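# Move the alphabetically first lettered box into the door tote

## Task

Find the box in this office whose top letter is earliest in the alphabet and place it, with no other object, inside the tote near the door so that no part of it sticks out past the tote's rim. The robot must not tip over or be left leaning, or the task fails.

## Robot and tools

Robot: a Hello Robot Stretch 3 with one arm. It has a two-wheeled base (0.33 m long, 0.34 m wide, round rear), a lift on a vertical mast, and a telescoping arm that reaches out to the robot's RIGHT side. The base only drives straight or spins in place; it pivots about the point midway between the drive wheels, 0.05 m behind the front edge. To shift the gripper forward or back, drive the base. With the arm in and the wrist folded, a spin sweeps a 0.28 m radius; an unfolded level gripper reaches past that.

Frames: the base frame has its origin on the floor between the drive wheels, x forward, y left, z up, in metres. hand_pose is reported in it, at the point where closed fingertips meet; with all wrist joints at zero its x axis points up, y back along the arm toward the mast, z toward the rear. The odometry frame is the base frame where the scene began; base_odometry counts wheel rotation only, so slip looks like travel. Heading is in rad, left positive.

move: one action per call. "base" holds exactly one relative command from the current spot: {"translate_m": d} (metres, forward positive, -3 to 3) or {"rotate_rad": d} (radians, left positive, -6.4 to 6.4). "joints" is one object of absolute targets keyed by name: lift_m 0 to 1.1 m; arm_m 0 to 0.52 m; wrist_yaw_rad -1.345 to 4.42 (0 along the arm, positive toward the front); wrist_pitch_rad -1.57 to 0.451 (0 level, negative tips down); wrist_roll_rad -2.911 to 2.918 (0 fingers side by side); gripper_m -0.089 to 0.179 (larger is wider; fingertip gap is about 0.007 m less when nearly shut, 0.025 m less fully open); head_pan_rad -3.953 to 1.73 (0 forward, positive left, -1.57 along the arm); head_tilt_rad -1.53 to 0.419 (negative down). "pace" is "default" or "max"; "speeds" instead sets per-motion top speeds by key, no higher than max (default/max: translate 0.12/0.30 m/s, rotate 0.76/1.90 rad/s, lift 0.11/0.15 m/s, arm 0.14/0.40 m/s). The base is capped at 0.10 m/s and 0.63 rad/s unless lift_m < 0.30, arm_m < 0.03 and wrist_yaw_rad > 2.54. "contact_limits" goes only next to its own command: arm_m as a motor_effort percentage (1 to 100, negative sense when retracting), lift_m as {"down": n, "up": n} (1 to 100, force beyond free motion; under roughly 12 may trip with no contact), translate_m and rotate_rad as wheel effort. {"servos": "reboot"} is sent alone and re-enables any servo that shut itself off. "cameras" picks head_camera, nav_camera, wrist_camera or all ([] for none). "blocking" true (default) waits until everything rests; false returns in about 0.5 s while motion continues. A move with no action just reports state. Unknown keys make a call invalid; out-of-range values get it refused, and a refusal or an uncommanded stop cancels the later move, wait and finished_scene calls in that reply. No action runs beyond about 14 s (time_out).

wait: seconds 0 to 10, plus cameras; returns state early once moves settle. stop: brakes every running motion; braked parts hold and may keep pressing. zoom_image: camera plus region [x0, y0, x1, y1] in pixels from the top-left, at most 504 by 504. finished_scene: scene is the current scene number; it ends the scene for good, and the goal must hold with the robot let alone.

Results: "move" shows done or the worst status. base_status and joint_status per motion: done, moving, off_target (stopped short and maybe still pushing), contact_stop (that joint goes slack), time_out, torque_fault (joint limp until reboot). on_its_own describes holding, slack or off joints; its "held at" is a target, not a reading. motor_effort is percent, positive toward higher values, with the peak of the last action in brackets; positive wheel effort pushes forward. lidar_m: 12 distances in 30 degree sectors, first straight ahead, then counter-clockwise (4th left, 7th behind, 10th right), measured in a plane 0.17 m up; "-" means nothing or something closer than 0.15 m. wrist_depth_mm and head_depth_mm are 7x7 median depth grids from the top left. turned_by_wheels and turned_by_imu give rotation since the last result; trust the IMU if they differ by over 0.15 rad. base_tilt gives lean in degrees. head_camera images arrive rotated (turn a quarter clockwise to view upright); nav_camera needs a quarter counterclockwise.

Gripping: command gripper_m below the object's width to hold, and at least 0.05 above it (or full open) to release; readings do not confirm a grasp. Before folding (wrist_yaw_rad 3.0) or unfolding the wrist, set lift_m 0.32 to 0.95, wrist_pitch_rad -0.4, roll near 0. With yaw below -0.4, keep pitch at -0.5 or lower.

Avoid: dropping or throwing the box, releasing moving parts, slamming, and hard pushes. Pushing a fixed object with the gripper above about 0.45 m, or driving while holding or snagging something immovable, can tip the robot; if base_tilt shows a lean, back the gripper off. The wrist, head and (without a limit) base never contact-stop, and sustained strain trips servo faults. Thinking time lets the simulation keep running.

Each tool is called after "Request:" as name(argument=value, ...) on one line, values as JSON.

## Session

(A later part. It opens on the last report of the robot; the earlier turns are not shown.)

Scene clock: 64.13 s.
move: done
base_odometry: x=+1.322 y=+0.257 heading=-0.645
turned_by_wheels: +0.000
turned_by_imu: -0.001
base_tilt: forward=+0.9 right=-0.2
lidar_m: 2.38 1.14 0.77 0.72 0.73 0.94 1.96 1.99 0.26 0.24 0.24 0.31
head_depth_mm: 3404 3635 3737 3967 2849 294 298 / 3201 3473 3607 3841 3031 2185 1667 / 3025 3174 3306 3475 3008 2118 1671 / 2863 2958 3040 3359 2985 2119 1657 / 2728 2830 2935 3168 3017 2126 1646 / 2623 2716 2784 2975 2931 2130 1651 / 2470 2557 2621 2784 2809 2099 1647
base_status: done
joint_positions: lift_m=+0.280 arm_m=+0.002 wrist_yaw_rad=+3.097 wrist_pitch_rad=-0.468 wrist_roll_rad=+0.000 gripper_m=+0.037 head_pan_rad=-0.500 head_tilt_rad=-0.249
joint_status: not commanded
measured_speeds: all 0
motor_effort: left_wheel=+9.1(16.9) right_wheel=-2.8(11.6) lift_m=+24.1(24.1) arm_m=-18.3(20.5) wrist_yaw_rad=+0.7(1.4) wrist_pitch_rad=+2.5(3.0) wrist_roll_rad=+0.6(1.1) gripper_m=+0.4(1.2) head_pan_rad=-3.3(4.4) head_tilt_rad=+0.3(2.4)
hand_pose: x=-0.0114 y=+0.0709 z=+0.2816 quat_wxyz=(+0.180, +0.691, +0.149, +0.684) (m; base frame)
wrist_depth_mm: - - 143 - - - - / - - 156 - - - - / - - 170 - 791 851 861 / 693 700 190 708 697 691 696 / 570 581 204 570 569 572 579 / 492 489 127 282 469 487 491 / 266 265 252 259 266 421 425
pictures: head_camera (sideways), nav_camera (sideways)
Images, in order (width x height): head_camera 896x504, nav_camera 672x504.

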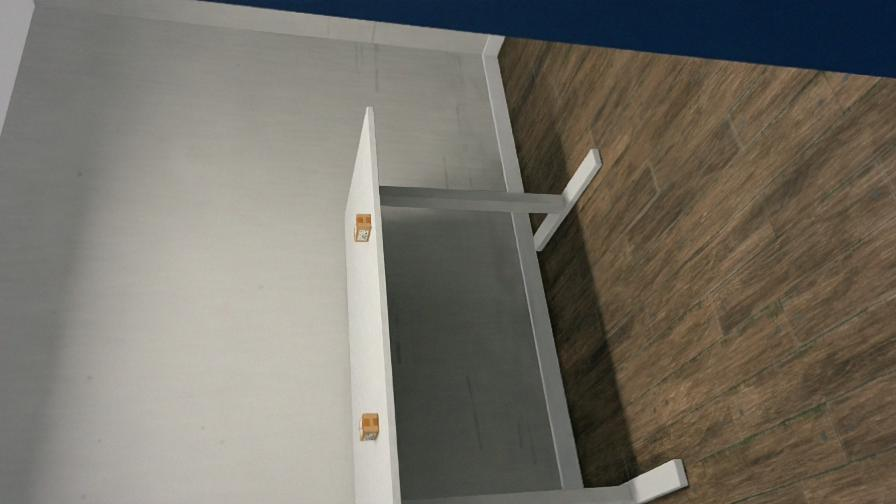

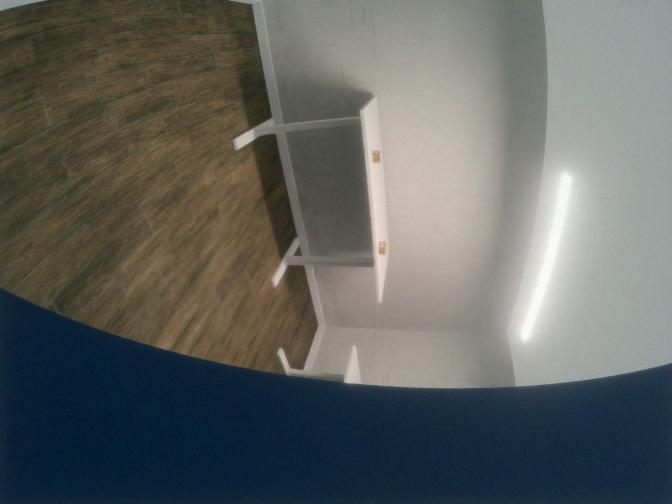

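Request:
move(base={"translate_m": 0.55}, joints={"head_pan_rad": -0.3, "head_tilt_rad": -0.25}, pace="max", cameras=["head_camera", "nav_camera"])

Request:
move(joints={"head_pan_rad": -1.2, "head_tilt_rad": -0.25}, cameras=["head_camera", "nav_camera"])

Scene clock: 71.73 s.
move: done
base_odometry: x=+1.761 y=-0.073 heading=-0.644
turned_by_wheels: +0.000
turned_by_imu: +0.001
base_tilt: forward=+1.1 right=-0.2
lidar_m: 1.83 1.22 0.82 0.77 0.79 1.01 2.19 0.37 1.00 1.11 2.80 2.40
head_depth_mm: 2311 2434 2538 2723 2805 2158 1688 / 2241 2397 2460 2606 2721 2162 1669 / 2164 2286 2382 2518 2654 2141 1645 / 2090 2209 2298 2431 2543 2154 1646 / 2031 2109 2238 1887 2427 2020 1642 / 1990 2062 2153 2226 2385 2138 1649 / 1935 2045 2079 2168 2313 2079 1662
base_status: done
joint_positions: lift_m=+0.280 arm_m=+0.002 wrist_yaw_rad=+3.097 wrist_pitch_rad=-0.468 wrist_roll_rad=+0.000 gripper_m=+0.037 head_pan_rad=-0.300 head_tilt_rad=-0.249
joint_status: all done
measured_speeds: all 0
motor_effort: left_wheel=+10.5(17.1) right_wheel=-4.6(14.8) lift_m=+21.5(30.7) arm_m=-16.1(17.3) wrist_yaw_rad=+0.8(1.4) wrist_pitch_rad=+2.5(3.0) wrist_roll_rad=+0.9(1.1) gripper_m=-0.3(1.3) head_pan_rad=+3.2(6.4) head_tilt_rad=-0.8(2.8)
hand_pose: x=-0.0114 y=+0.0709 z=+0.2816 quat_wxyz=(+0.180, +0.691, +0.149, +0.684) (m; base frame)
wrist_depth_mm: - - 143 - - - - / - - 156 - - - - / - - 171 862 854 855 859 / 703 710 190 687 705 706 696 / 579 584 205 573 571 571 574 / 486 487 127 283 476 484 485 / 266 265 253 261 267 422 420
pictures: head_camera (sideways), nav_camera (sideways)
Images, in order (width x height): head_camera 896x504, nav_camera 672x504.

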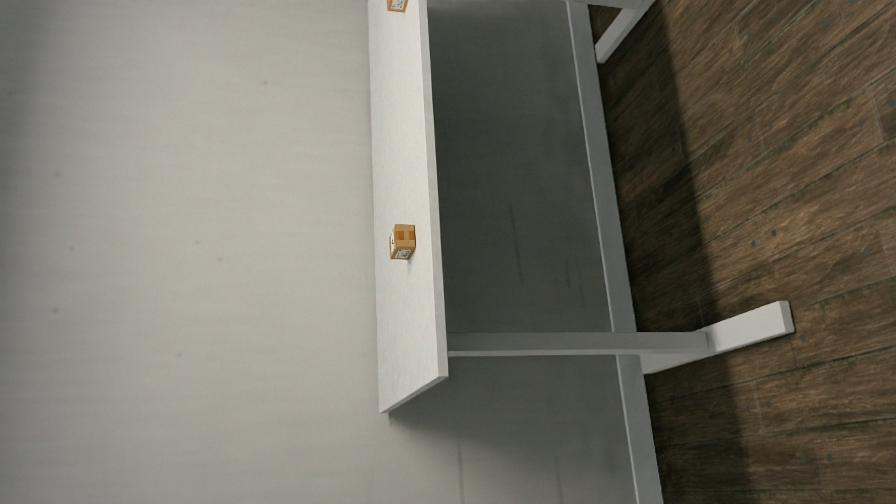

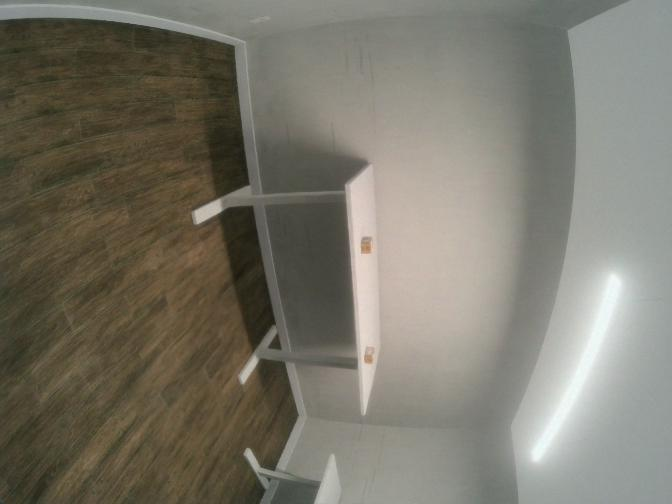

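Scene clock: 72.77 s.
move: done
base_odometry: x=+1.761 y=-0.073 heading=-0.644
turned_by_wheels: +0.000
turned_by_imu: +0.000
base_tilt: forward=+0.8 right=-0.1
lidar_m: 1.83 1.22 0.83 0.77 0.78 1.01 2.19 0.37 1.00 1.11 2.79 2.39
head_depth_mm: 2537 2654 2776 2814 2904 2150 1677 / 2641 2751 2916 2945 3027 2131 1682 / 2748 2867 2922 3058 3047 2131 1661 / 2830 2927 3066 3212 2958 2113 1653 / 2885 2990 3189 2968 2891 2114 1653 / 3010 3076 3258 3466 2930 2092 1658 / 3087 3276 3445 3617 2977 2088 1643
base_status: not commanded
joint_positions: lift_m=+0.280 arm_m=+0.002 wrist_yaw_rad=+3.097 wrist_pitch_rad=-0.468 wrist_roll_rad=+0.000 gripper_m=+0.037 head_pan_rad=-1.215 head_tilt_rad=-0.249
joint_status: all done
measured_speeds: all 0
motor_effort: left_wheel=+10.5(10.7) right_wheel=-4.9(5.0) lift_m=+20.8(21.3) arm_m=-15.3(16.0) wrist_yaw_rad=+0.9(1.3) wrist_pitch_rad=+2.3(2.8) wrist_roll_rad=+0.8(1.1) gripper_m=+0.5(0.8) head_pan_rad=-1.9(4.6) head_tilt_rad=-1.5(3.9)
hand_pose: x=-0.0114 y=+0.0709 z=+0.2816 quat_wxyz=(+0.180, +0.691, +0.149, +0.684) (m; base frame)
wrist_depth_mm: - - 142 - - - - / - - 155 - - - - / - - 171 865 861 855 858 / 703 695 190 704 705 714 700 / 578 570 205 577 578 572 575 / 489 485 127 280 471 487 484 / 264 266 253 259 267 419 419
pictures: head_camera (sideways), nav_camera (sideways)
Images, in order (width x height): head_camera 896x504, nav_camera 672x504.

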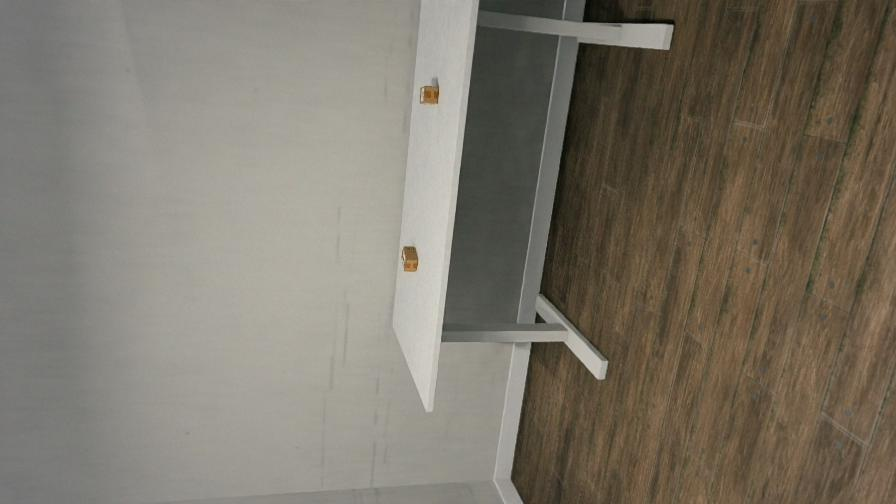

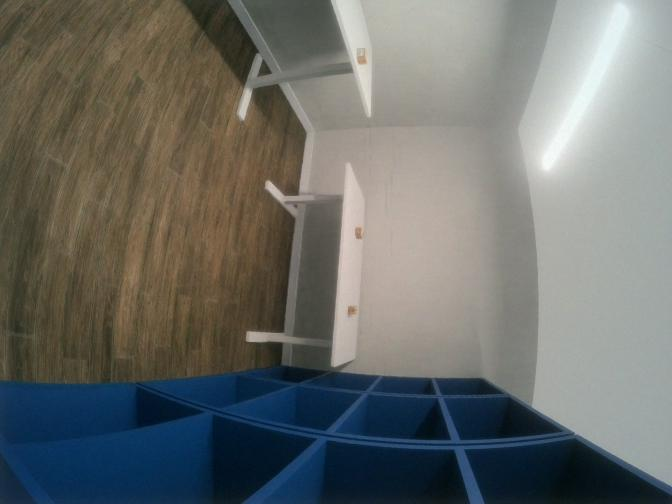

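Request:
move(joints={"head_pan_rad": -2.1, "head_tilt_rad": -0.25}, cameras=["head_camera", "nav_camera"])

Scene clock: 76.43 s.
move: done
base_odometry: x=+1.761 y=-0.073 heading=-0.644
turned_by_wheels: +0.000
turned_by_imu: +0.001
base_tilt: forward=+1.0 right=-0.3
lidar_m: 1.83 1.21 0.83 0.77 0.79 1.01 2.18 0.37 1.01 1.11 2.79 2.40
head_depth_mm: 369 870 921 945 748 529 424 / 401 957 1026 1045 742 527 901 / 458 1023 1166 1137 737 548 984 / 531 1050 1208 1245 735 1166 981 / 1022 1071 1140 1154 775 1266 980 / 975 1012 1065 1102 1163 1216 1080 / 945 981 1043 1078 1189 1362 1500
base_status: not commanded
joint_positions: lift_m=+0.280 arm_m=+0.002 wrist_yaw_rad=+3.097 wrist_pitch_rad=-0.468 wrist_roll_rad=+0.000 gripper_m=+0.037 head_pan_rad=-2.116 head_tilt_rad=-0.250
joint_status: all done
measured_speeds: all 0
motor_effort: left_wheel=+10.5(10.7) right_wheel=-4.7(5.0) lift_m=+20.8(20.9) arm_m=-14.0(14.8) wrist_yaw_rad=+0.8(1.1) wrist_pitch_rad=+2.5(2.9) wrist_roll_rad=+0.8(1.1) gripper_m=+0.0(1.3) head_pan_rad=-1.6(4.8) head_tilt_rad=-0.9(2.7)
hand_pose: x=-0.0114 y=+0.0709 z=+0.2816 quat_wxyz=(+0.180, +0.691, +0.149, +0.684) (m; base frame)
wrist_depth_mm: - - 143 - - - - / - - 156 - - - - / - - 172 871 874 853 871 / 702 713 189 703 701 696 705 / 577 581 204 584 584 575 575 / 484 491 128 282 478 489 491 / 265 267 252 259 269 416 420
pictures: head_camera (sideways), nav_camera (sideways)
Images, in order (width x height): head_camera 896x504, nav_camera 672x504.

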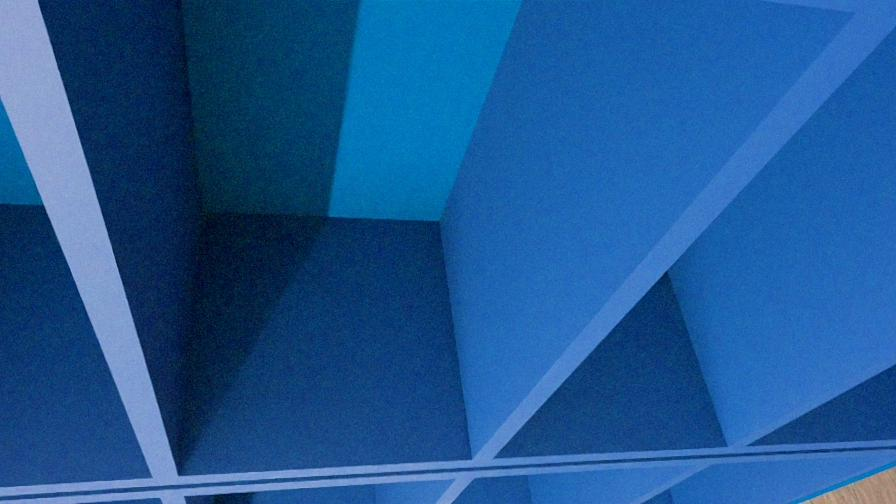

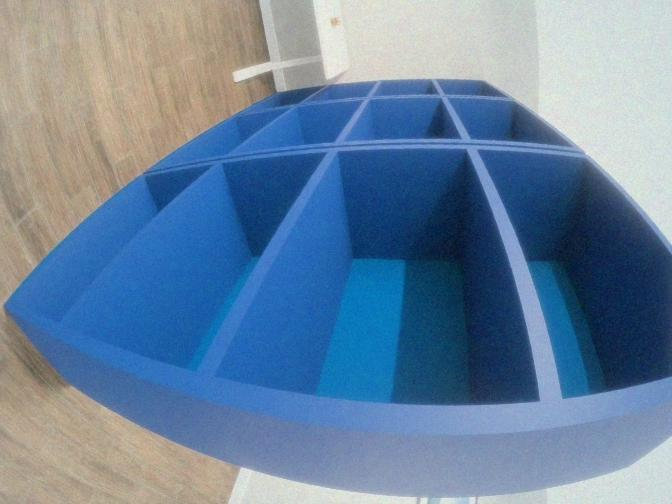

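Request:
move(base={"rotate_rad": -0.8}, joints={"head_pan_rad": 0.8, "head_tilt_rad": -0.3}, pace="max", cameras=[])

Request:
move(base={"translate_m": 1.2}, pace="max", cameras=["head_camera", "nav_camera"])

Request:
move(joints={"head_pan_rad": 0.0, "head_tilt_rad": -0.3}, cameras=["head_camera", "nav_camera"])

Request:
move(joints={"head_pan_rad": -0.8, "head_tilt_rad": -0.3}, cameras=["head_camera", "nav_camera"])

Request:
move(joints={"head_pan_rad": -1.8, "head_tilt_rad": -0.3}, cameras=["head_camera", "nav_camera"])

Scene clock: 86.47 s.
move: done
base_odometry: x=+1.761 y=-0.073 heading=-1.444
turned_by_wheels: -0.800
turned_by_imu: -0.795
base_tilt: forward=+1.0 right=+0.0
lidar_m: 2.40 1.83 1.90 0.96 0.78 0.77 0.85 1.33 0.46 0.37 1.11 2.53
head_depth_mm: 1957 2050 2174 2327 2461 2023 1594 / 1958 2064 2153 1946 2438 2005 1603 / 1952 2066 2167 2306 2424 1982 1578 / 1965 2054 2203 2334 2465 1990 1563 / 1965 2055 2199 2323 2424 1993 1565 / 1970 2103 2167 2299 2439 1976 1564 / 1968 2078 2180 2322 2414 1982 1557
base_status: done
joint_positions: lift_m=+0.280 arm_m=+0.002 wrist_yaw_rad=+3.097 wrist_pitch_rad=-0.468 wrist_roll_rad=+0.000 gripper_m=+0.037 head_pan_rad=+0.816 head_tilt_rad=-0.301
joint_status: all done
measured_speeds: translate_m=+0.000 rotate_rad=+0.000 lift_m=+0.000 arm_m=+0.000 wrist_yaw_rad=+0.000 wrist_pitch_rad=+0.000 wrist_roll_rad=+0.000 head_pan_rad=-0.024 head_tilt_rad=+0.000
motor_effort: left_wheel=+8.0(17.5) right_wheel=-7.1(14.9) lift_m=+22.3(22.6) arm_m=-20.0(20.6) wrist_yaw_rad=+0.7(1.5) wrist_pitch_rad=+2.4(2.9) wrist_roll_rad=+0.8(1.1) gripper_m=-0.2(1.1) head_pan_rad=-3.8(5.4) head_tilt_rad=-0.4(3.9)
hand_pose: x=-0.0114 y=+0.0709 z=+0.2816 quat_wxyz=(+0.180, +0.691, +0.149, +0.684) (m; base frame)
wrist_depth_mm: - - 145 - - - - / - - 158 - - - - / - - 172 874 908 897 902 / 664 697 189 698 704 701 709 / 577 572 205 579 576 571 572 / 491 490 128 281 474 482 490 / 265 266 252 258 266 422 421
pictures: none
No camera images: "cameras" was empty.

Scene clock: 91.83 s.
move: done
base_odometry: x=+1.913 y=-1.263 heading=-1.444
turned_by_wheels: +0.000
turned_by_imu: -0.001
base_tilt: forward=+0.9 right=-0.2
lidar_m: 1.85 1.24 1.50 1.16 1.70 1.69 1.87 1.28 1.08 1.52 1.79 1.66
head_depth_mm: 1302 1377 1451 1187 839 1758 1592 / 1298 1372 1453 1180 838 1744 1570 / 1306 1366 1445 1173 830 1739 1575 / 1299 1358 1433 1165 827 1729 1557 / 1290 1355 1439 1158 824 1737 1570 / 1290 1352 1423 1141 817 1728 1551 / 1289 1353 1427 1138 814 1711 1564
base_status: done
joint_positions: lift_m=+0.280 arm_m=+0.002 wrist_yaw_rad=+3.097 wrist_pitch_rad=-0.468 wrist_roll_rad=+0.000 gripper_m=+0.037 head_pan_rad=+0.800 head_tilt_rad=-0.301
joint_status: not commanded
measured_speeds: all 0
motor_effort: left_wheel=+9.1(20.6) right_wheel=-2.0(8.0) lift_m=+25.7(26.0) arm_m=-18.9(20.8) wrist_yaw_rad=+0.9(1.4) wrist_pitch_rad=+2.4(3.0) wrist_roll_rad=+0.8(1.2) gripper_m=-0.5(1.4) head_pan_rad=-2.6(4.4) head_tilt_rad=+2.0(3.0)
hand_pose: x=-0.0114 y=+0.0709 z=+0.2816 quat_wxyz=(+0.180, +0.691, +0.149, +0.684) (m; base frame)
wrist_depth_mm: - - 146 - - - - / - - 158 - - - - / 903 857 173 894 898 898 917 / 711 700 190 699 714 699 705 / 571 574 205 572 570 580 582 / 488 493 127 282 472 486 488 / 266 265 252 259 267 422 421
pictures: head_camera (sideways), nav_camera (sideways)
Images, in order (width x height): head_camera 896x504, nav_camera 672x504.

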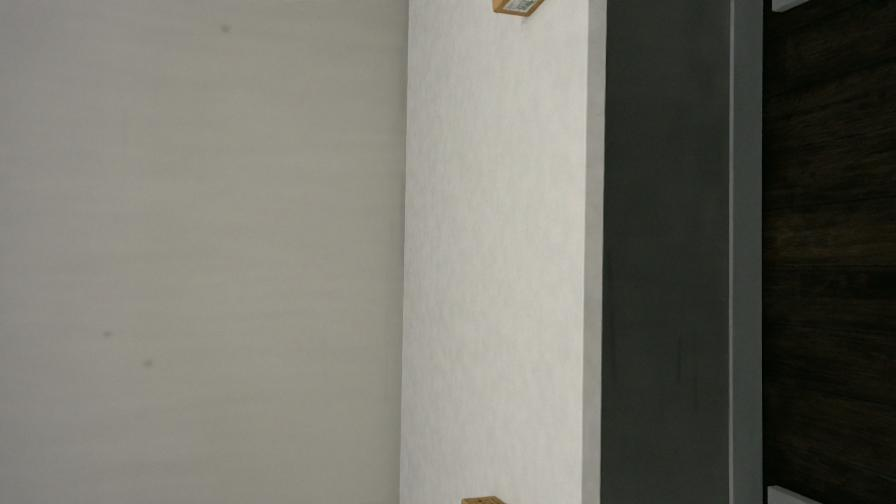

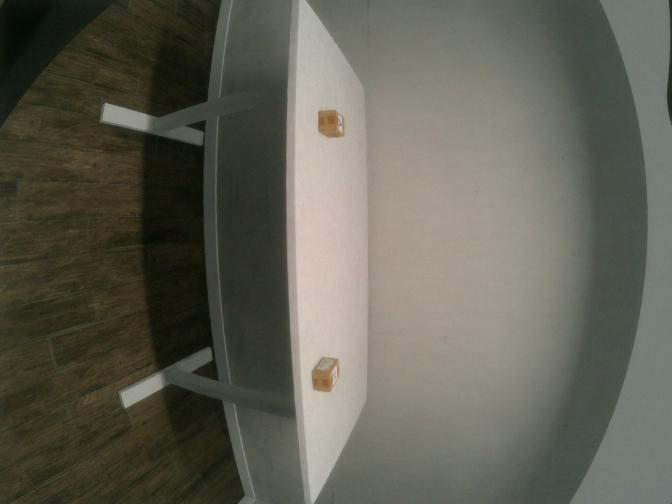

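Scene clock: 92.80 s.
move: done
base_odometry: x=+1.913 y=-1.263 heading=-1.444
turned_by_wheels: +0.000
turned_by_imu: +0.000
base_tilt: forward=+1.1 right=-0.1
lidar_m: 1.85 1.23 1.50 1.16 1.71 1.70 1.86 1.28 1.08 1.52 1.79 1.66
head_depth_mm: 1925 2023 2100 2204 2272 1989 1561 / 2089 2165 2259 2381 2490 2007 1571 / 2171 2267 2402 2552 2582 1987 1584 / 1965 2065 2207 2300 2437 2003 1565 / 1775 1844 1972 1152 2225 1961 1573 / 1617 1704 1782 1151 1994 1834 1463 / 1511 1555 1635 1138 1308 1810 1512
base_status: not commanded
joint_positions: lift_m=+0.280 arm_m=+0.002 wrist_yaw_rad=+3.097 wrist_pitch_rad=-0.468 wrist_roll_rad=+0.000 gripper_m=+0.037 head_pan_rad=-0.020 head_tilt_rad=-0.301
joint_status: all done
measured_speeds: all 0
motor_effort: left_wheel=+9.1(9.3) right_wheel=-1.8(2.4) lift_m=+26.6(26.6) arm_m=-18.5(18.9) wrist_yaw_rad=+0.8(1.1) wrist_pitch_rad=+2.6(2.8) wrist_roll_rad=+0.9(1.1) gripper_m=-0.3(1.3) head_pan_rad=-1.4(4.3) head_tilt_rad=+2.5(4.4)
hand_pose: x=-0.0114 y=+0.0709 z=+0.2816 quat_wxyz=(+0.180, +0.691, +0.149, +0.684) (m; base frame)
wrist_depth_mm: - - 147 - - - - / - - 158 - - - - / 904 858 172 897 903 917 894 / 692 705 189 698 709 701 700 / 575 570 205 569 569 571 576 / 490 486 128 282 475 488 491 / 266 266 252 260 267 423 422
pictures: head_camera (sideways), nav_camera (sideways)
Images, in order (width x height): head_camera 896x504, nav_camera 672x504.

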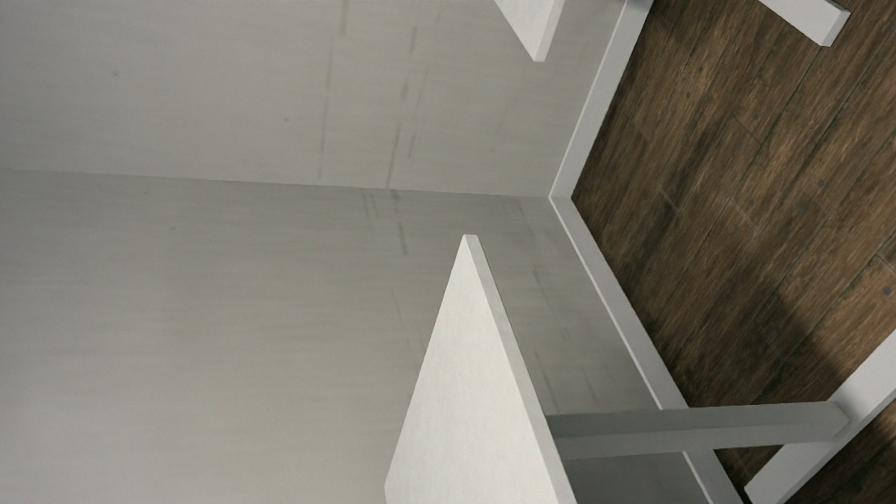

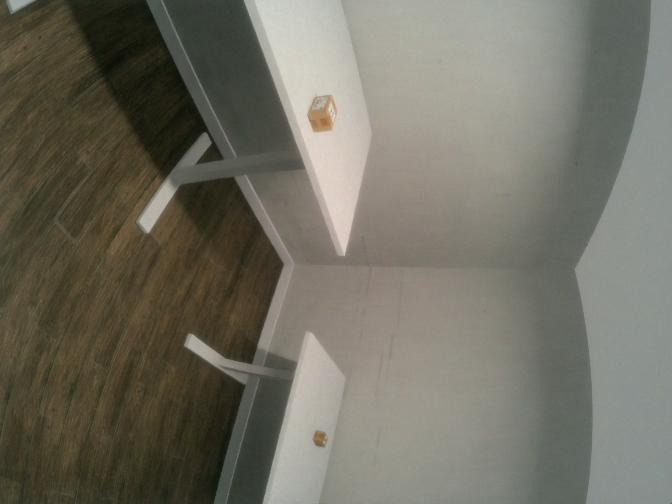

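Scene clock: 93.77 s.
move: done
base_odometry: x=+1.913 y=-1.263 heading=-1.444
turned_by_wheels: +0.000
turned_by_imu: +0.000
base_tilt: forward=+0.8 right=-0.2
lidar_m: 1.85 1.24 1.50 1.16 1.70 1.69 1.86 1.28 1.08 1.52 1.79 1.66
head_depth_mm: 1849 1935 2036 1943 1856 1912 1600 / 1823 1920 2045 1952 2329 2020 1585 / 1801 1914 2032 1943 2278 2001 1578 / 1799 1880 2013 1915 2280 2001 1565 / 1788 1879 1988 1888 2248 1952 1556 / 1776 1866 1973 1875 2236 1980 1561 / 1753 1848 1941 1866 1728 1883 1559
base_status: not commanded
joint_positions: lift_m=+0.280 arm_m=+0.002 wrist_yaw_rad=+3.097 wrist_pitch_rad=-0.468 wrist_roll_rad=+0.000 gripper_m=+0.037 head_pan_rad=-0.828 head_tilt_rad=-0.301
joint_status: all done
measured_speeds: all 0
motor_effort: left_wheel=+8.8(9.2) right_wheel=-1.6(2.4) lift_m=+26.9(27.3) arm_m=-17.7(18.9) wrist_yaw_rad=+0.7(1.4) wrist_pitch_rad=+2.4(3.0) wrist_roll_rad=+0.7(1.0) gripper_m=-0.2(1.1) head_pan_rad=+1.2(4.5) head_tilt_rad=+3.1(4.5)
hand_pose: x=-0.0114 y=+0.0709 z=+0.2816 quat_wxyz=(+0.180, +0.691, +0.149, +0.684) (m; base frame)
wrist_depth_mm: - - 146 - - - - / - - 158 - - - - / 895 854 173 905 906 934 903 / 695 706 189 712 714 702 705 / 577 578 205 573 578 570 581 / 486 489 128 283 471 488 489 / 266 265 254 261 268 417 421
pictures: head_camera (sideways), nav_camera (sideways)
Images, in order (width x height): head_camera 896x504, nav_camera 672x504.

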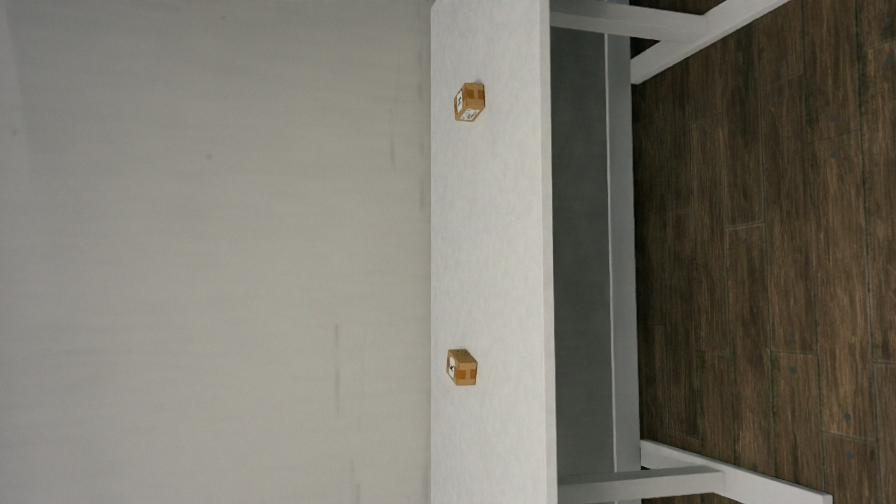

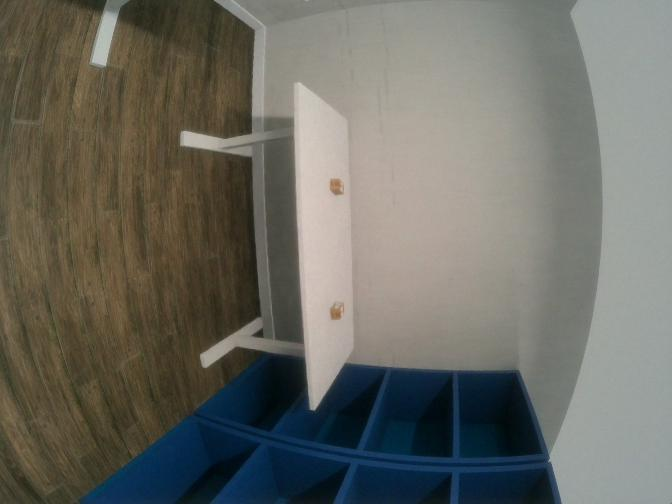

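Scene clock: 94.80 s.
move: done
base_odometry: x=+1.913 y=-1.263 heading=-1.444
turned_by_wheels: +0.000
turned_by_imu: +0.000
base_tilt: forward=+1.0 right=-0.2
lidar_m: 1.85 1.23 1.50 1.16 1.71 1.69 1.86 1.28 1.08 1.52 1.79 1.66
head_depth_mm: 1305 972 1010 1054 1127 1198 1418 / 1373 1437 1499 1400 1552 1270 1367 / 1440 1501 1569 1641 1607 1734 1485 / 1501 1573 1640 1730 1614 1797 1505 / 1586 1645 1735 1836 1610 1871 1539 / 1495 1529 1587 1671 1675 1786 1569 / 1325 1356 1444 1522 1601 1721 1562
base_status: not commanded
joint_positions: lift_m=+0.280 arm_m=+0.002 wrist_yaw_rad=+3.097 wrist_pitch_rad=-0.468 wrist_roll_rad=+0.000 gripper_m=+0.037 head_pan_rad=-1.834 head_tilt_rad=-0.301
joint_status: all done
measured_speeds: all 0
motor_effort: left_wheel=+8.9(9.3) right_wheel=-1.7(2.2) lift_m=+27.9(27.9) arm_m=-17.6(18.3) wrist_yaw_rad=+0.6(1.3) wrist_pitch_rad=+2.7(2.8) wrist_roll_rad=+0.9(1.0) gripper_m=-0.1(1.5) head_pan_rad=+0.8(4.7) head_tilt_rad=+1.8(4.6)
hand_pose: x=-0.0114 y=+0.0709 z=+0.2816 quat_wxyz=(+0.180, +0.691, +0.149, +0.684) (m; base frame)
wrist_depth_mm: - - 145 - - - - / - - 158 - - - - / 885 844 173 911 915 909 921 / 713 697 188 710 703 691 701 / 573 572 204 575 572 565 567 / 484 484 127 282 475 486 483 / 265 267 253 259 267 421 421
pictures: head_camera (sideways), nav_camera (sideways)
Images, in order (width x height): head_camera 896x504, nav_camera 672x504.

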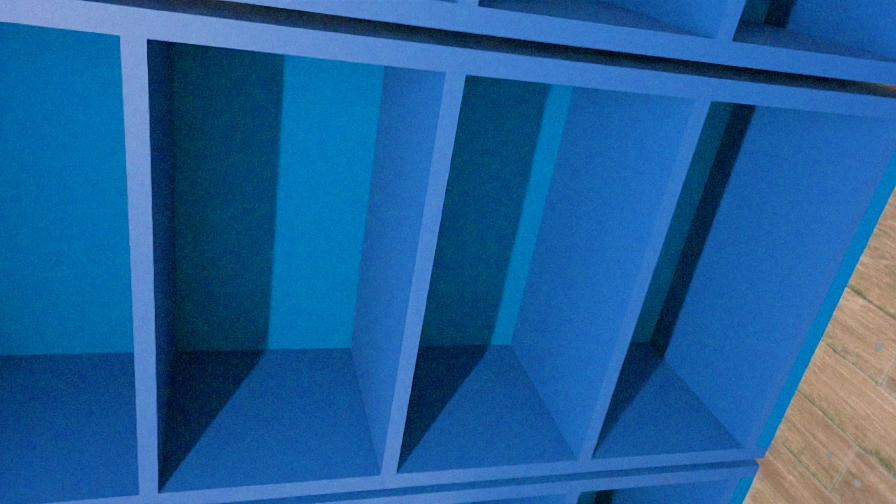

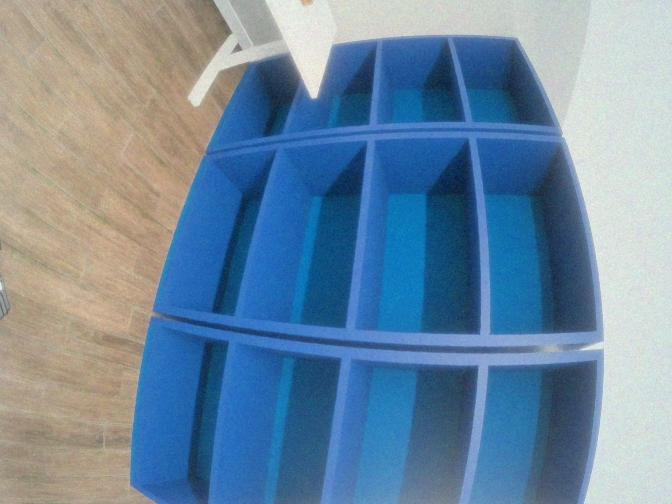

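Request:
move(joints={"head_pan_rad": -0.8, "head_tilt_rad": -0.3}, cameras=["head_camera"])

Request:
zoom_image(camera="head_camera", region=[420, 60, 520, 160])

Request:
zoom_image(camera="head_camera", region=[410, 320, 510, 420])

Request:
move(joints={"head_pan_rad": 0.4, "head_tilt_rad": -0.3}, cameras=["head_camera"])

Request:
move(joints={"head_pan_rad": 1.2, "head_tilt_rad": -0.3}, cameras=["head_camera"])

Scene clock: 100.57 s.
move: done
base_odometry: x=+1.913 y=-1.263 heading=-1.444
turned_by_wheels: +0.000
turned_by_imu: +0.001
base_tilt: forward=+0.9 right=-0.1
lidar_m: 1.85 1.24 1.50 1.17 1.71 1.69 1.87 1.28 1.08 1.52 1.79 1.66
head_depth_mm: 1802 1905 2013 1972 2269 2003 1591 / 1818 1907 2011 1949 2263 2006 1594 / 1797 1914 2008 1947 2248 1997 1580 / 1801 1886 1998 1924 2253 1977 1576 / 1789 1886 1993 1908 2239 1956 1567 / 1777 1893 1980 1880 2236 1955 1564 / 1781 1874 1983 1858 1827 1846 1569
base_status: not commanded
joint_positions: lift_m=+0.280 arm_m=+0.002 wrist_yaw_rad=+3.097 wrist_pitch_rad=-0.468 wrist_roll_rad=+0.000 gripper_m=+0.037 head_pan_rad=-0.777 head_tilt_rad=-0.300
joint_status: all done
measured_speeds: all 0
motor_effort: left_wheel=+9.0(9.1) right_wheel=-1.9(2.2) lift_m=+30.2(30.7) arm_m=-16.2(17.2) wrist_yaw_rad=+1.1(1.3) wrist_pitch_rad=+2.4(3.1) wrist_roll_rad=+0.8(0.9) gripper_m=+0.1(1.0) head_pan_rad=+0.8(4.3) head_tilt_rad=+3.9(5.4)
hand_pose: x=-0.0114 y=+0.0709 z=+0.2816 quat_wxyz=(+0.180, +0.691, +0.149, +0.684) (m; base frame)
wrist_depth_mm: - - 146 - - - - / - - 158 - - - - / 915 855 172 904 891 909 908 / 704 703 190 702 716 705 697 / 582 581 204 573 571 579 571 / 482 481 128 283 466 486 484 / 265 264 254 259 267 419 422
pictures: head_camera (sideways)
Images, in order (width x height): head_camera 896x504.

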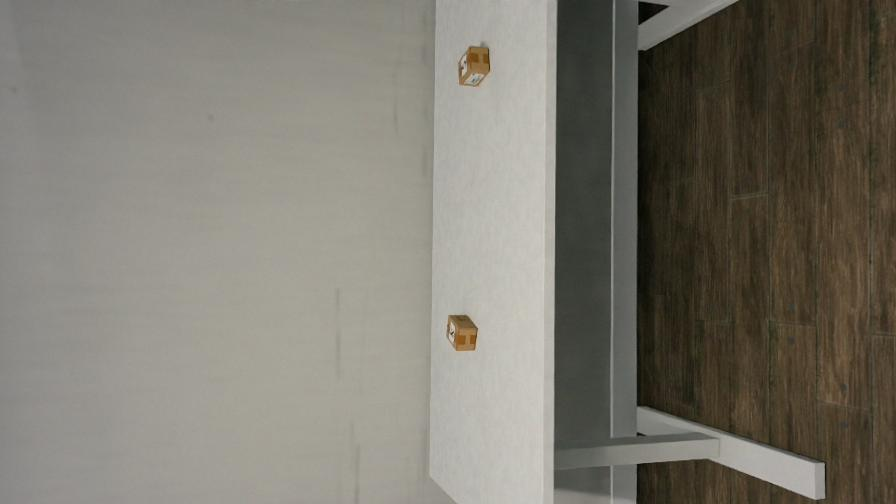

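Scaled by 5.040 from the camera's 896x504 image, which has a finer 1280x720 frame.

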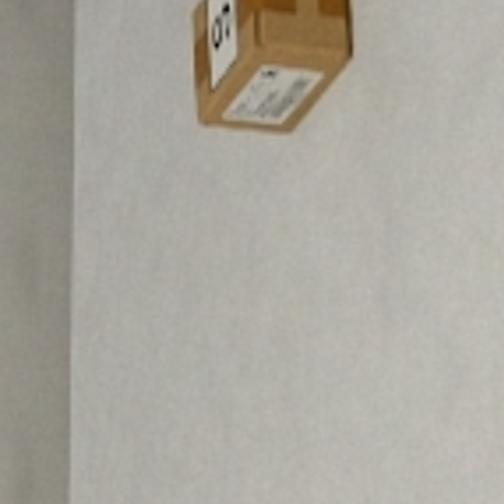

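Scaled by 5.040 from the camera's 896x504 image, which has a finer 1280x720 frame.

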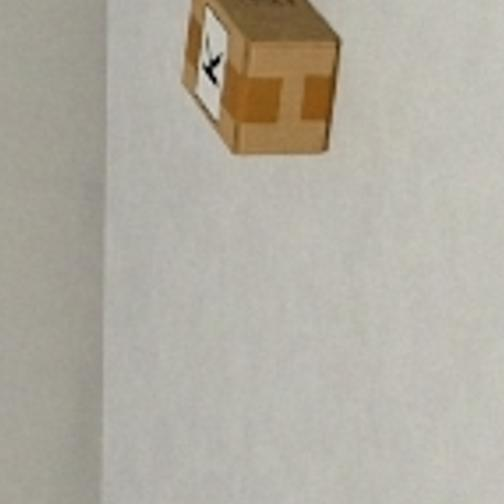

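Scene clock: 101.67 s.
move: done
base_odometry: x=+1.913 y=-1.263 heading=-1.444
turned_by_wheels: +0.000
turned_by_imu: +0.000
base_tilt: forward=+1.0 right=-0.1
lidar_m: 1.85 1.24 1.50 1.16 1.71 1.70 1.86 1.28 1.08 1.52 1.79 1.66
head_depth_mm: 1571 1680 1773 1201 2035 2001 1569 / 1511 1601 1703 1185 1335 1913 1556 / 1471 1528 1627 1175 1358 1848 1498 / 1413 1474 1563 1168 880 1850 1573 / 1353 1412 1499 1156 875 1790 1554 / 1313 1364 1437 1150 820 1727 1562 / 1263 1328 1396 1142 775 1640 1577
base_status: not commanded
joint_positions: lift_m=+0.280 arm_m=+0.002 wrist_yaw_rad=+3.097 wrist_pitch_rad=-0.468 wrist_roll_rad=+0.000 gripper_m=+0.037 head_pan_rad=+0.436 head_tilt_rad=-0.300
joint_status: all done
measured_speeds: all 0
motor_effort: left_wheel=+8.7(9.1) right_wheel=-2.2(2.6) lift_m=+30.4(30.8) arm_m=-16.2(16.5) wrist_yaw_rad=+0.8(1.1) wrist_pitch_rad=+2.8(3.0) wrist_roll_rad=+1.0(1.0) gripper_m=+0.4(1.2) head_pan_rad=-1.3(4.3) head_tilt_rad=+4.0(6.5)
hand_pose: x=-0.0114 y=+0.0709 z=+0.2816 quat_wxyz=(+0.180, +0.691, +0.149, +0.684) (m; base frame)
wrist_depth_mm: - - 147 - - - - / - - 158 - - - - / 905 859 172 879 906 894 896 / 699 706 189 700 713 698 705 / 571 568 204 574 570 570 578 / 483 486 128 281 475 488 488 / 264 267 251 259 268 425 423
pictures: head_camera (sideways)
Images, in order (width x height): head_camera 896x504.

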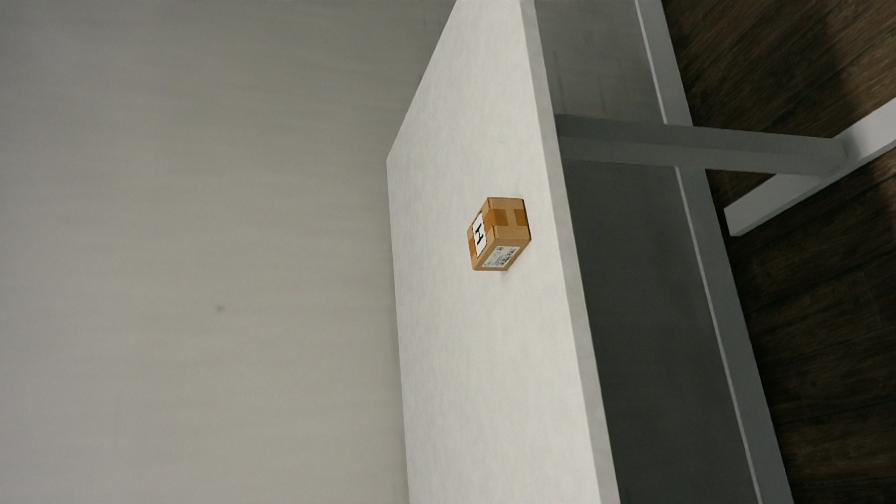

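Scene clock: 102.63 s.
move: done
base_odometry: x=+1.913 y=-1.263 heading=-1.444
turned_by_wheels: +0.000
turned_by_imu: +0.000
base_tilt: forward=+0.9 right=-0.1
lidar_m: 1.85 1.24 1.50 1.17 1.71 1.70 1.86 1.28 1.08 1.52 1.79 1.67
head_depth_mm: 1262 1319 1383 1197 794 1616 1603 / 1316 1376 1449 1193 836 1674 1600 / 1352 1431 1502 1179 837 1775 1567 / 1404 1480 1560 1164 881 1811 1557 / 1478 1563 1640 1157 1274 1839 1468 / 1525 1625 1721 1160 1950 1981 1557 / 1619 1718 1820 1887 2056 1949 1567
base_status: not commanded
joint_positions: lift_m=+0.280 arm_m=+0.002 wrist_yaw_rad=+3.097 wrist_pitch_rad=-0.468 wrist_roll_rad=+0.000 gripper_m=+0.037 head_pan_rad=+1.234 head_tilt_rad=-0.300
joint_status: all done
measured_speeds: all 0
motor_effort: left_wheel=+8.7(9.1) right_wheel=-2.0(2.2) lift_m=+30.5(30.8) arm_m=-15.4(16.3) wrist_yaw_rad=+0.9(1.2) wrist_pitch_rad=+2.4(3.0) wrist_roll_rad=+1.0(1.0) gripper_m=+0.4(0.8) head_pan_rad=-1.0(5.1) head_tilt_rad=+3.7(7.0)
hand_pose: x=-0.0114 y=+0.0709 z=+0.2816 quat_wxyz=(+0.180, +0.691, +0.149, +0.684) (m; base frame)
wrist_depth_mm: - - 146 - - - - / - - 158 - - - - / 901 836 172 909 916 900 906 / 689 706 189 699 706 703 699 / 578 569 205 576 579 578 568 / 484 490 127 281 475 485 478 / 266 266 253 258 268 421 424
pictures: head_camera (sideways)
Images, in order (width x height): head_camera 896x504.

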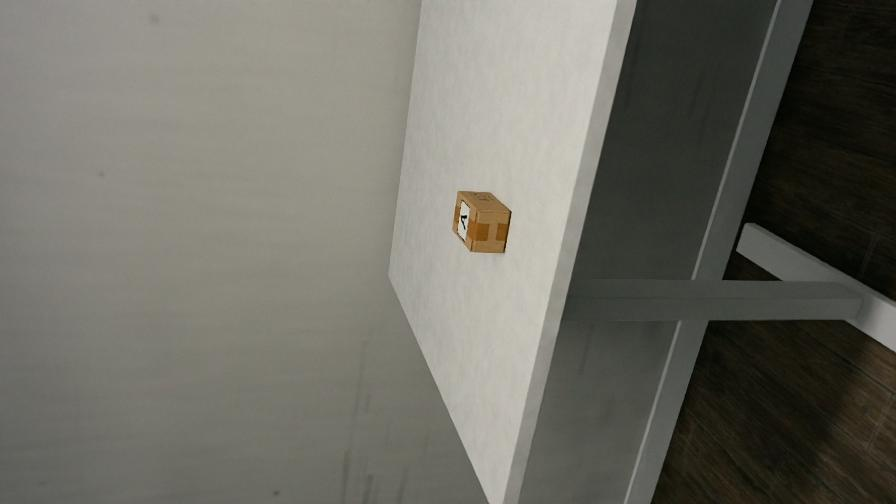

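Request:
zoom_image(camera="head_camera", region=[440, 180, 520, 260])

Request:
move(joints={"head_pan_rad": 0.4, "head_tilt_rad": -0.3}, cameras=["head_camera"])

Request:
zoom_image(camera="head_camera", region=[450, 190, 540, 280])

Request:
move(joints={"head_pan_rad": -0.8, "head_tilt_rad": -0.3}, cameras=["head_camera"])

Request:
zoom_image(camera="head_camera", region=[440, 30, 510, 100])

Request:
zoom_image(camera="head_camera", region=[430, 300, 500, 370])

Scaled by 6.300 from the camera's 896x504 image, which has a finer 1280x720 frame.

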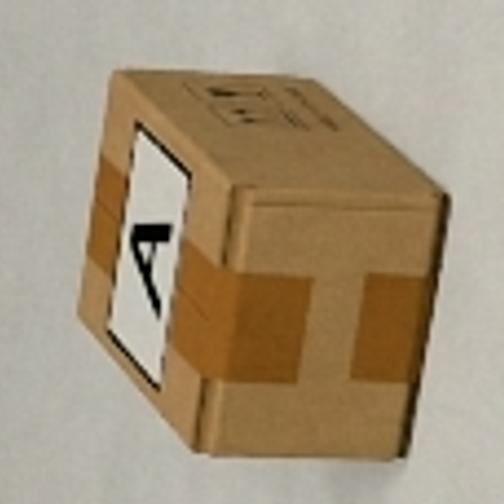

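Scene clock: 109.00 s.
move: done
base_odometry: x=+1.913 y=-1.263 heading=-1.444
turned_by_wheels: +0.000
turned_by_imu: +0.001
base_tilt: forward=+0.7 right=-0.3
lidar_m: 1.86 1.24 1.50 1.17 1.71 1.70 1.86 1.28 1.08 1.52 1.79 1.67
head_depth_mm: 1655 1758 1885 1930 2177 1999 1591 / 1575 1664 1789 1192 2052 2003 1591 / 1512 1583 1693 1190 1324 1463 1507 / 1447 1511 1598 1174 1793 1880 1569 / 1378 1440 1521 1159 875 1822 1551 / 1320 1382 1454 1147 820 1747 1563 / 1270 1327 1403 1144 776 1656 1571
base_status: not commanded
joint_positions: lift_m=+0.280 arm_m=+0.002 wrist_yaw_rad=+3.097 wrist_pitch_rad=-0.468 wrist_roll_rad=+0.000 gripper_m=+0.037 head_pan_rad=+0.381 head_tilt_rad=-0.300
joint_status: all done
measured_speeds: all 0
motor_effort: left_wheel=+9.0(9.1) right_wheel=-1.7(2.3) lift_m=+30.5(30.7) arm_m=-14.5(14.9) wrist_yaw_rad=+0.7(1.3) wrist_pitch_rad=+2.7(2.9) wrist_roll_rad=+0.8(1.0) gripper_m=-0.1(1.1) head_pan_rad=-0.5(4.9) head_tilt_rad=+3.3(5.9)
hand_pose: x=-0.0114 y=+0.0709 z=+0.2816 quat_wxyz=(+0.180, +0.691, +0.149, +0.684) (m; base frame)
wrist_depth_mm: - - 147 - - - - / - - 158 - - - - / 901 879 172 901 900 907 907 / 693 710 190 708 710 702 698 / 570 570 205 578 571 575 579 / 482 485 127 280 469 493 488 / 266 268 252 259 270 421 419
pictures: head_camera (sideways)
Images, in order (width x height): head_camera 896x504.

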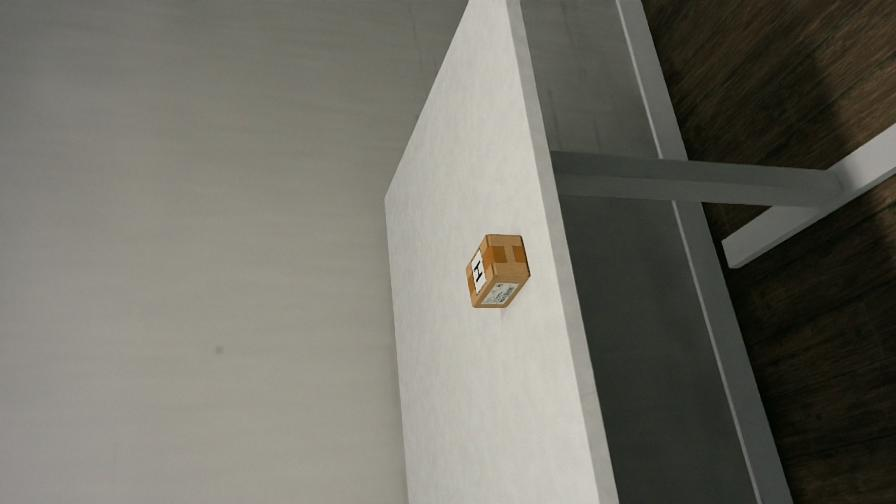

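Scaled by 5.600 from the camera's 896x504 image, which has a finer 1280x720 frame.

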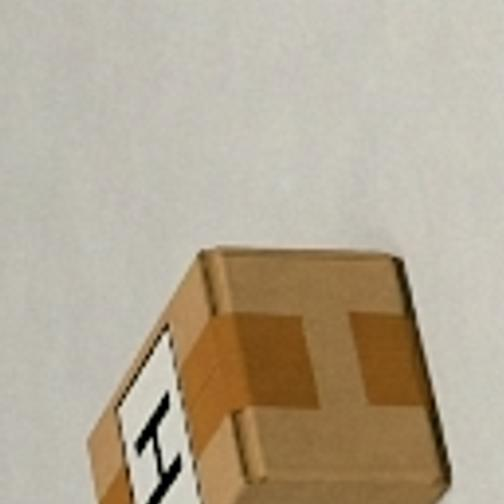

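Scene clock: 110.10 s.
move: done
base_odometry: x=+1.913 y=-1.263 heading=-1.444
turned_by_wheels: +0.000
turned_by_imu: +0.000
base_tilt: forward=+1.0 right=-0.1
lidar_m: 1.85 1.23 1.50 1.16 1.71 1.69 1.87 1.28 1.08 1.52 1.79 1.67
head_depth_mm: 1850 1933 2074 1962 1859 1907 1603 / 1844 1957 2046 1960 2267 2009 1583 / 1806 1922 1985 1933 2258 1999 1571 / 1803 1896 2023 1931 2266 1991 1574 / 1783 1885 1983 1911 2233 1989 1554 / 1769 1866 1975 1878 2194 1976 1565 / 1764 1869 1959 1874 1743 1831 1573
base_status: not commanded
joint_positions: lift_m=+0.280 arm_m=+0.002 wrist_yaw_rad=+3.097 wrist_pitch_rad=-0.468 wrist_roll_rad=+0.000 gripper_m=+0.037 head_pan_rad=-0.834 head_tilt_rad=-0.300
joint_status: all done
measured_speeds: all 0
motor_effort: left_wheel=+9.0(9.1) right_wheel=-1.5(2.3) lift_m=+30.3(30.6) arm_m=-14.2(14.6) wrist_yaw_rad=+1.0(1.4) wrist_pitch_rad=+2.8(3.0) wrist_roll_rad=+0.8(1.0) gripper_m=+0.2(1.0) head_pan_rad=+0.2(4.9) head_tilt_rad=+3.5(7.5)
hand_pose: x=-0.0114 y=+0.0709 z=+0.2816 quat_wxyz=(+0.180, +0.691, +0.149, +0.684) (m; base frame)
wrist_depth_mm: - - 146 - - - - / - - 158 - - - - / 893 825 172 903 908 932 896 / 706 691 190 699 696 722 694 / 574 577 205 576 571 573 571 / 489 497 127 283 472 489 487 / 265 266 253 259 268 421 424
pictures: head_camera (sideways)
Images, in order (width x height): head_camera 896x504.

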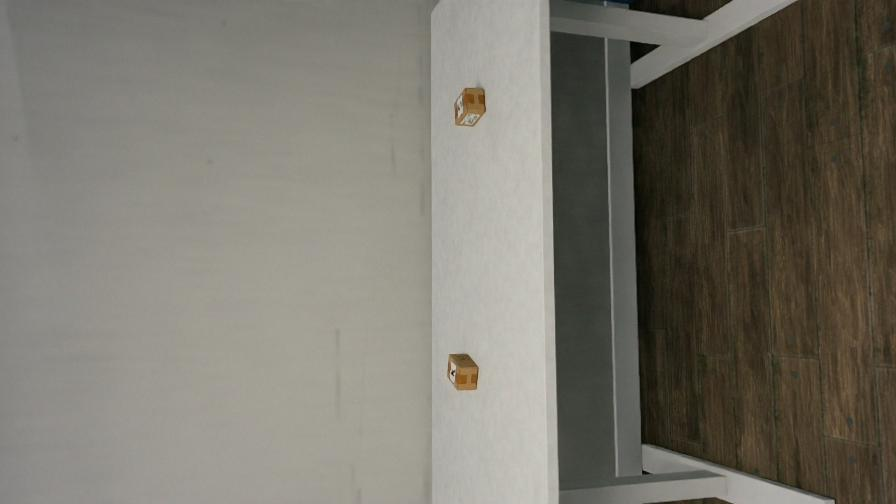

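Scaled by 7.200 from the camera's 896x504 image, which has a finer 1280x720 frame.

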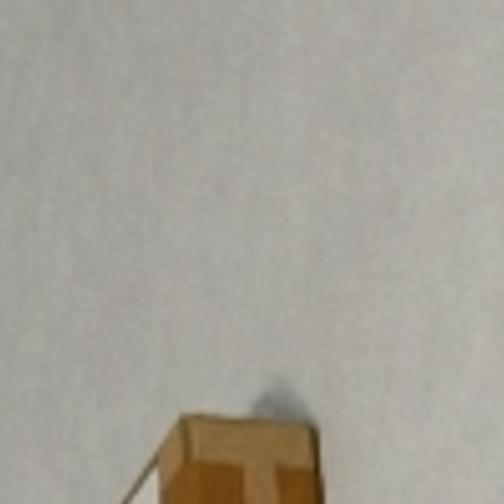

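Scaled by 7.200 from the camera's 896x504 image, which has a finer 1280x720 frame.

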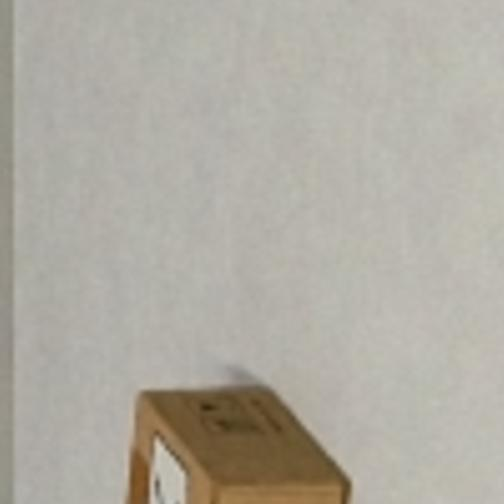

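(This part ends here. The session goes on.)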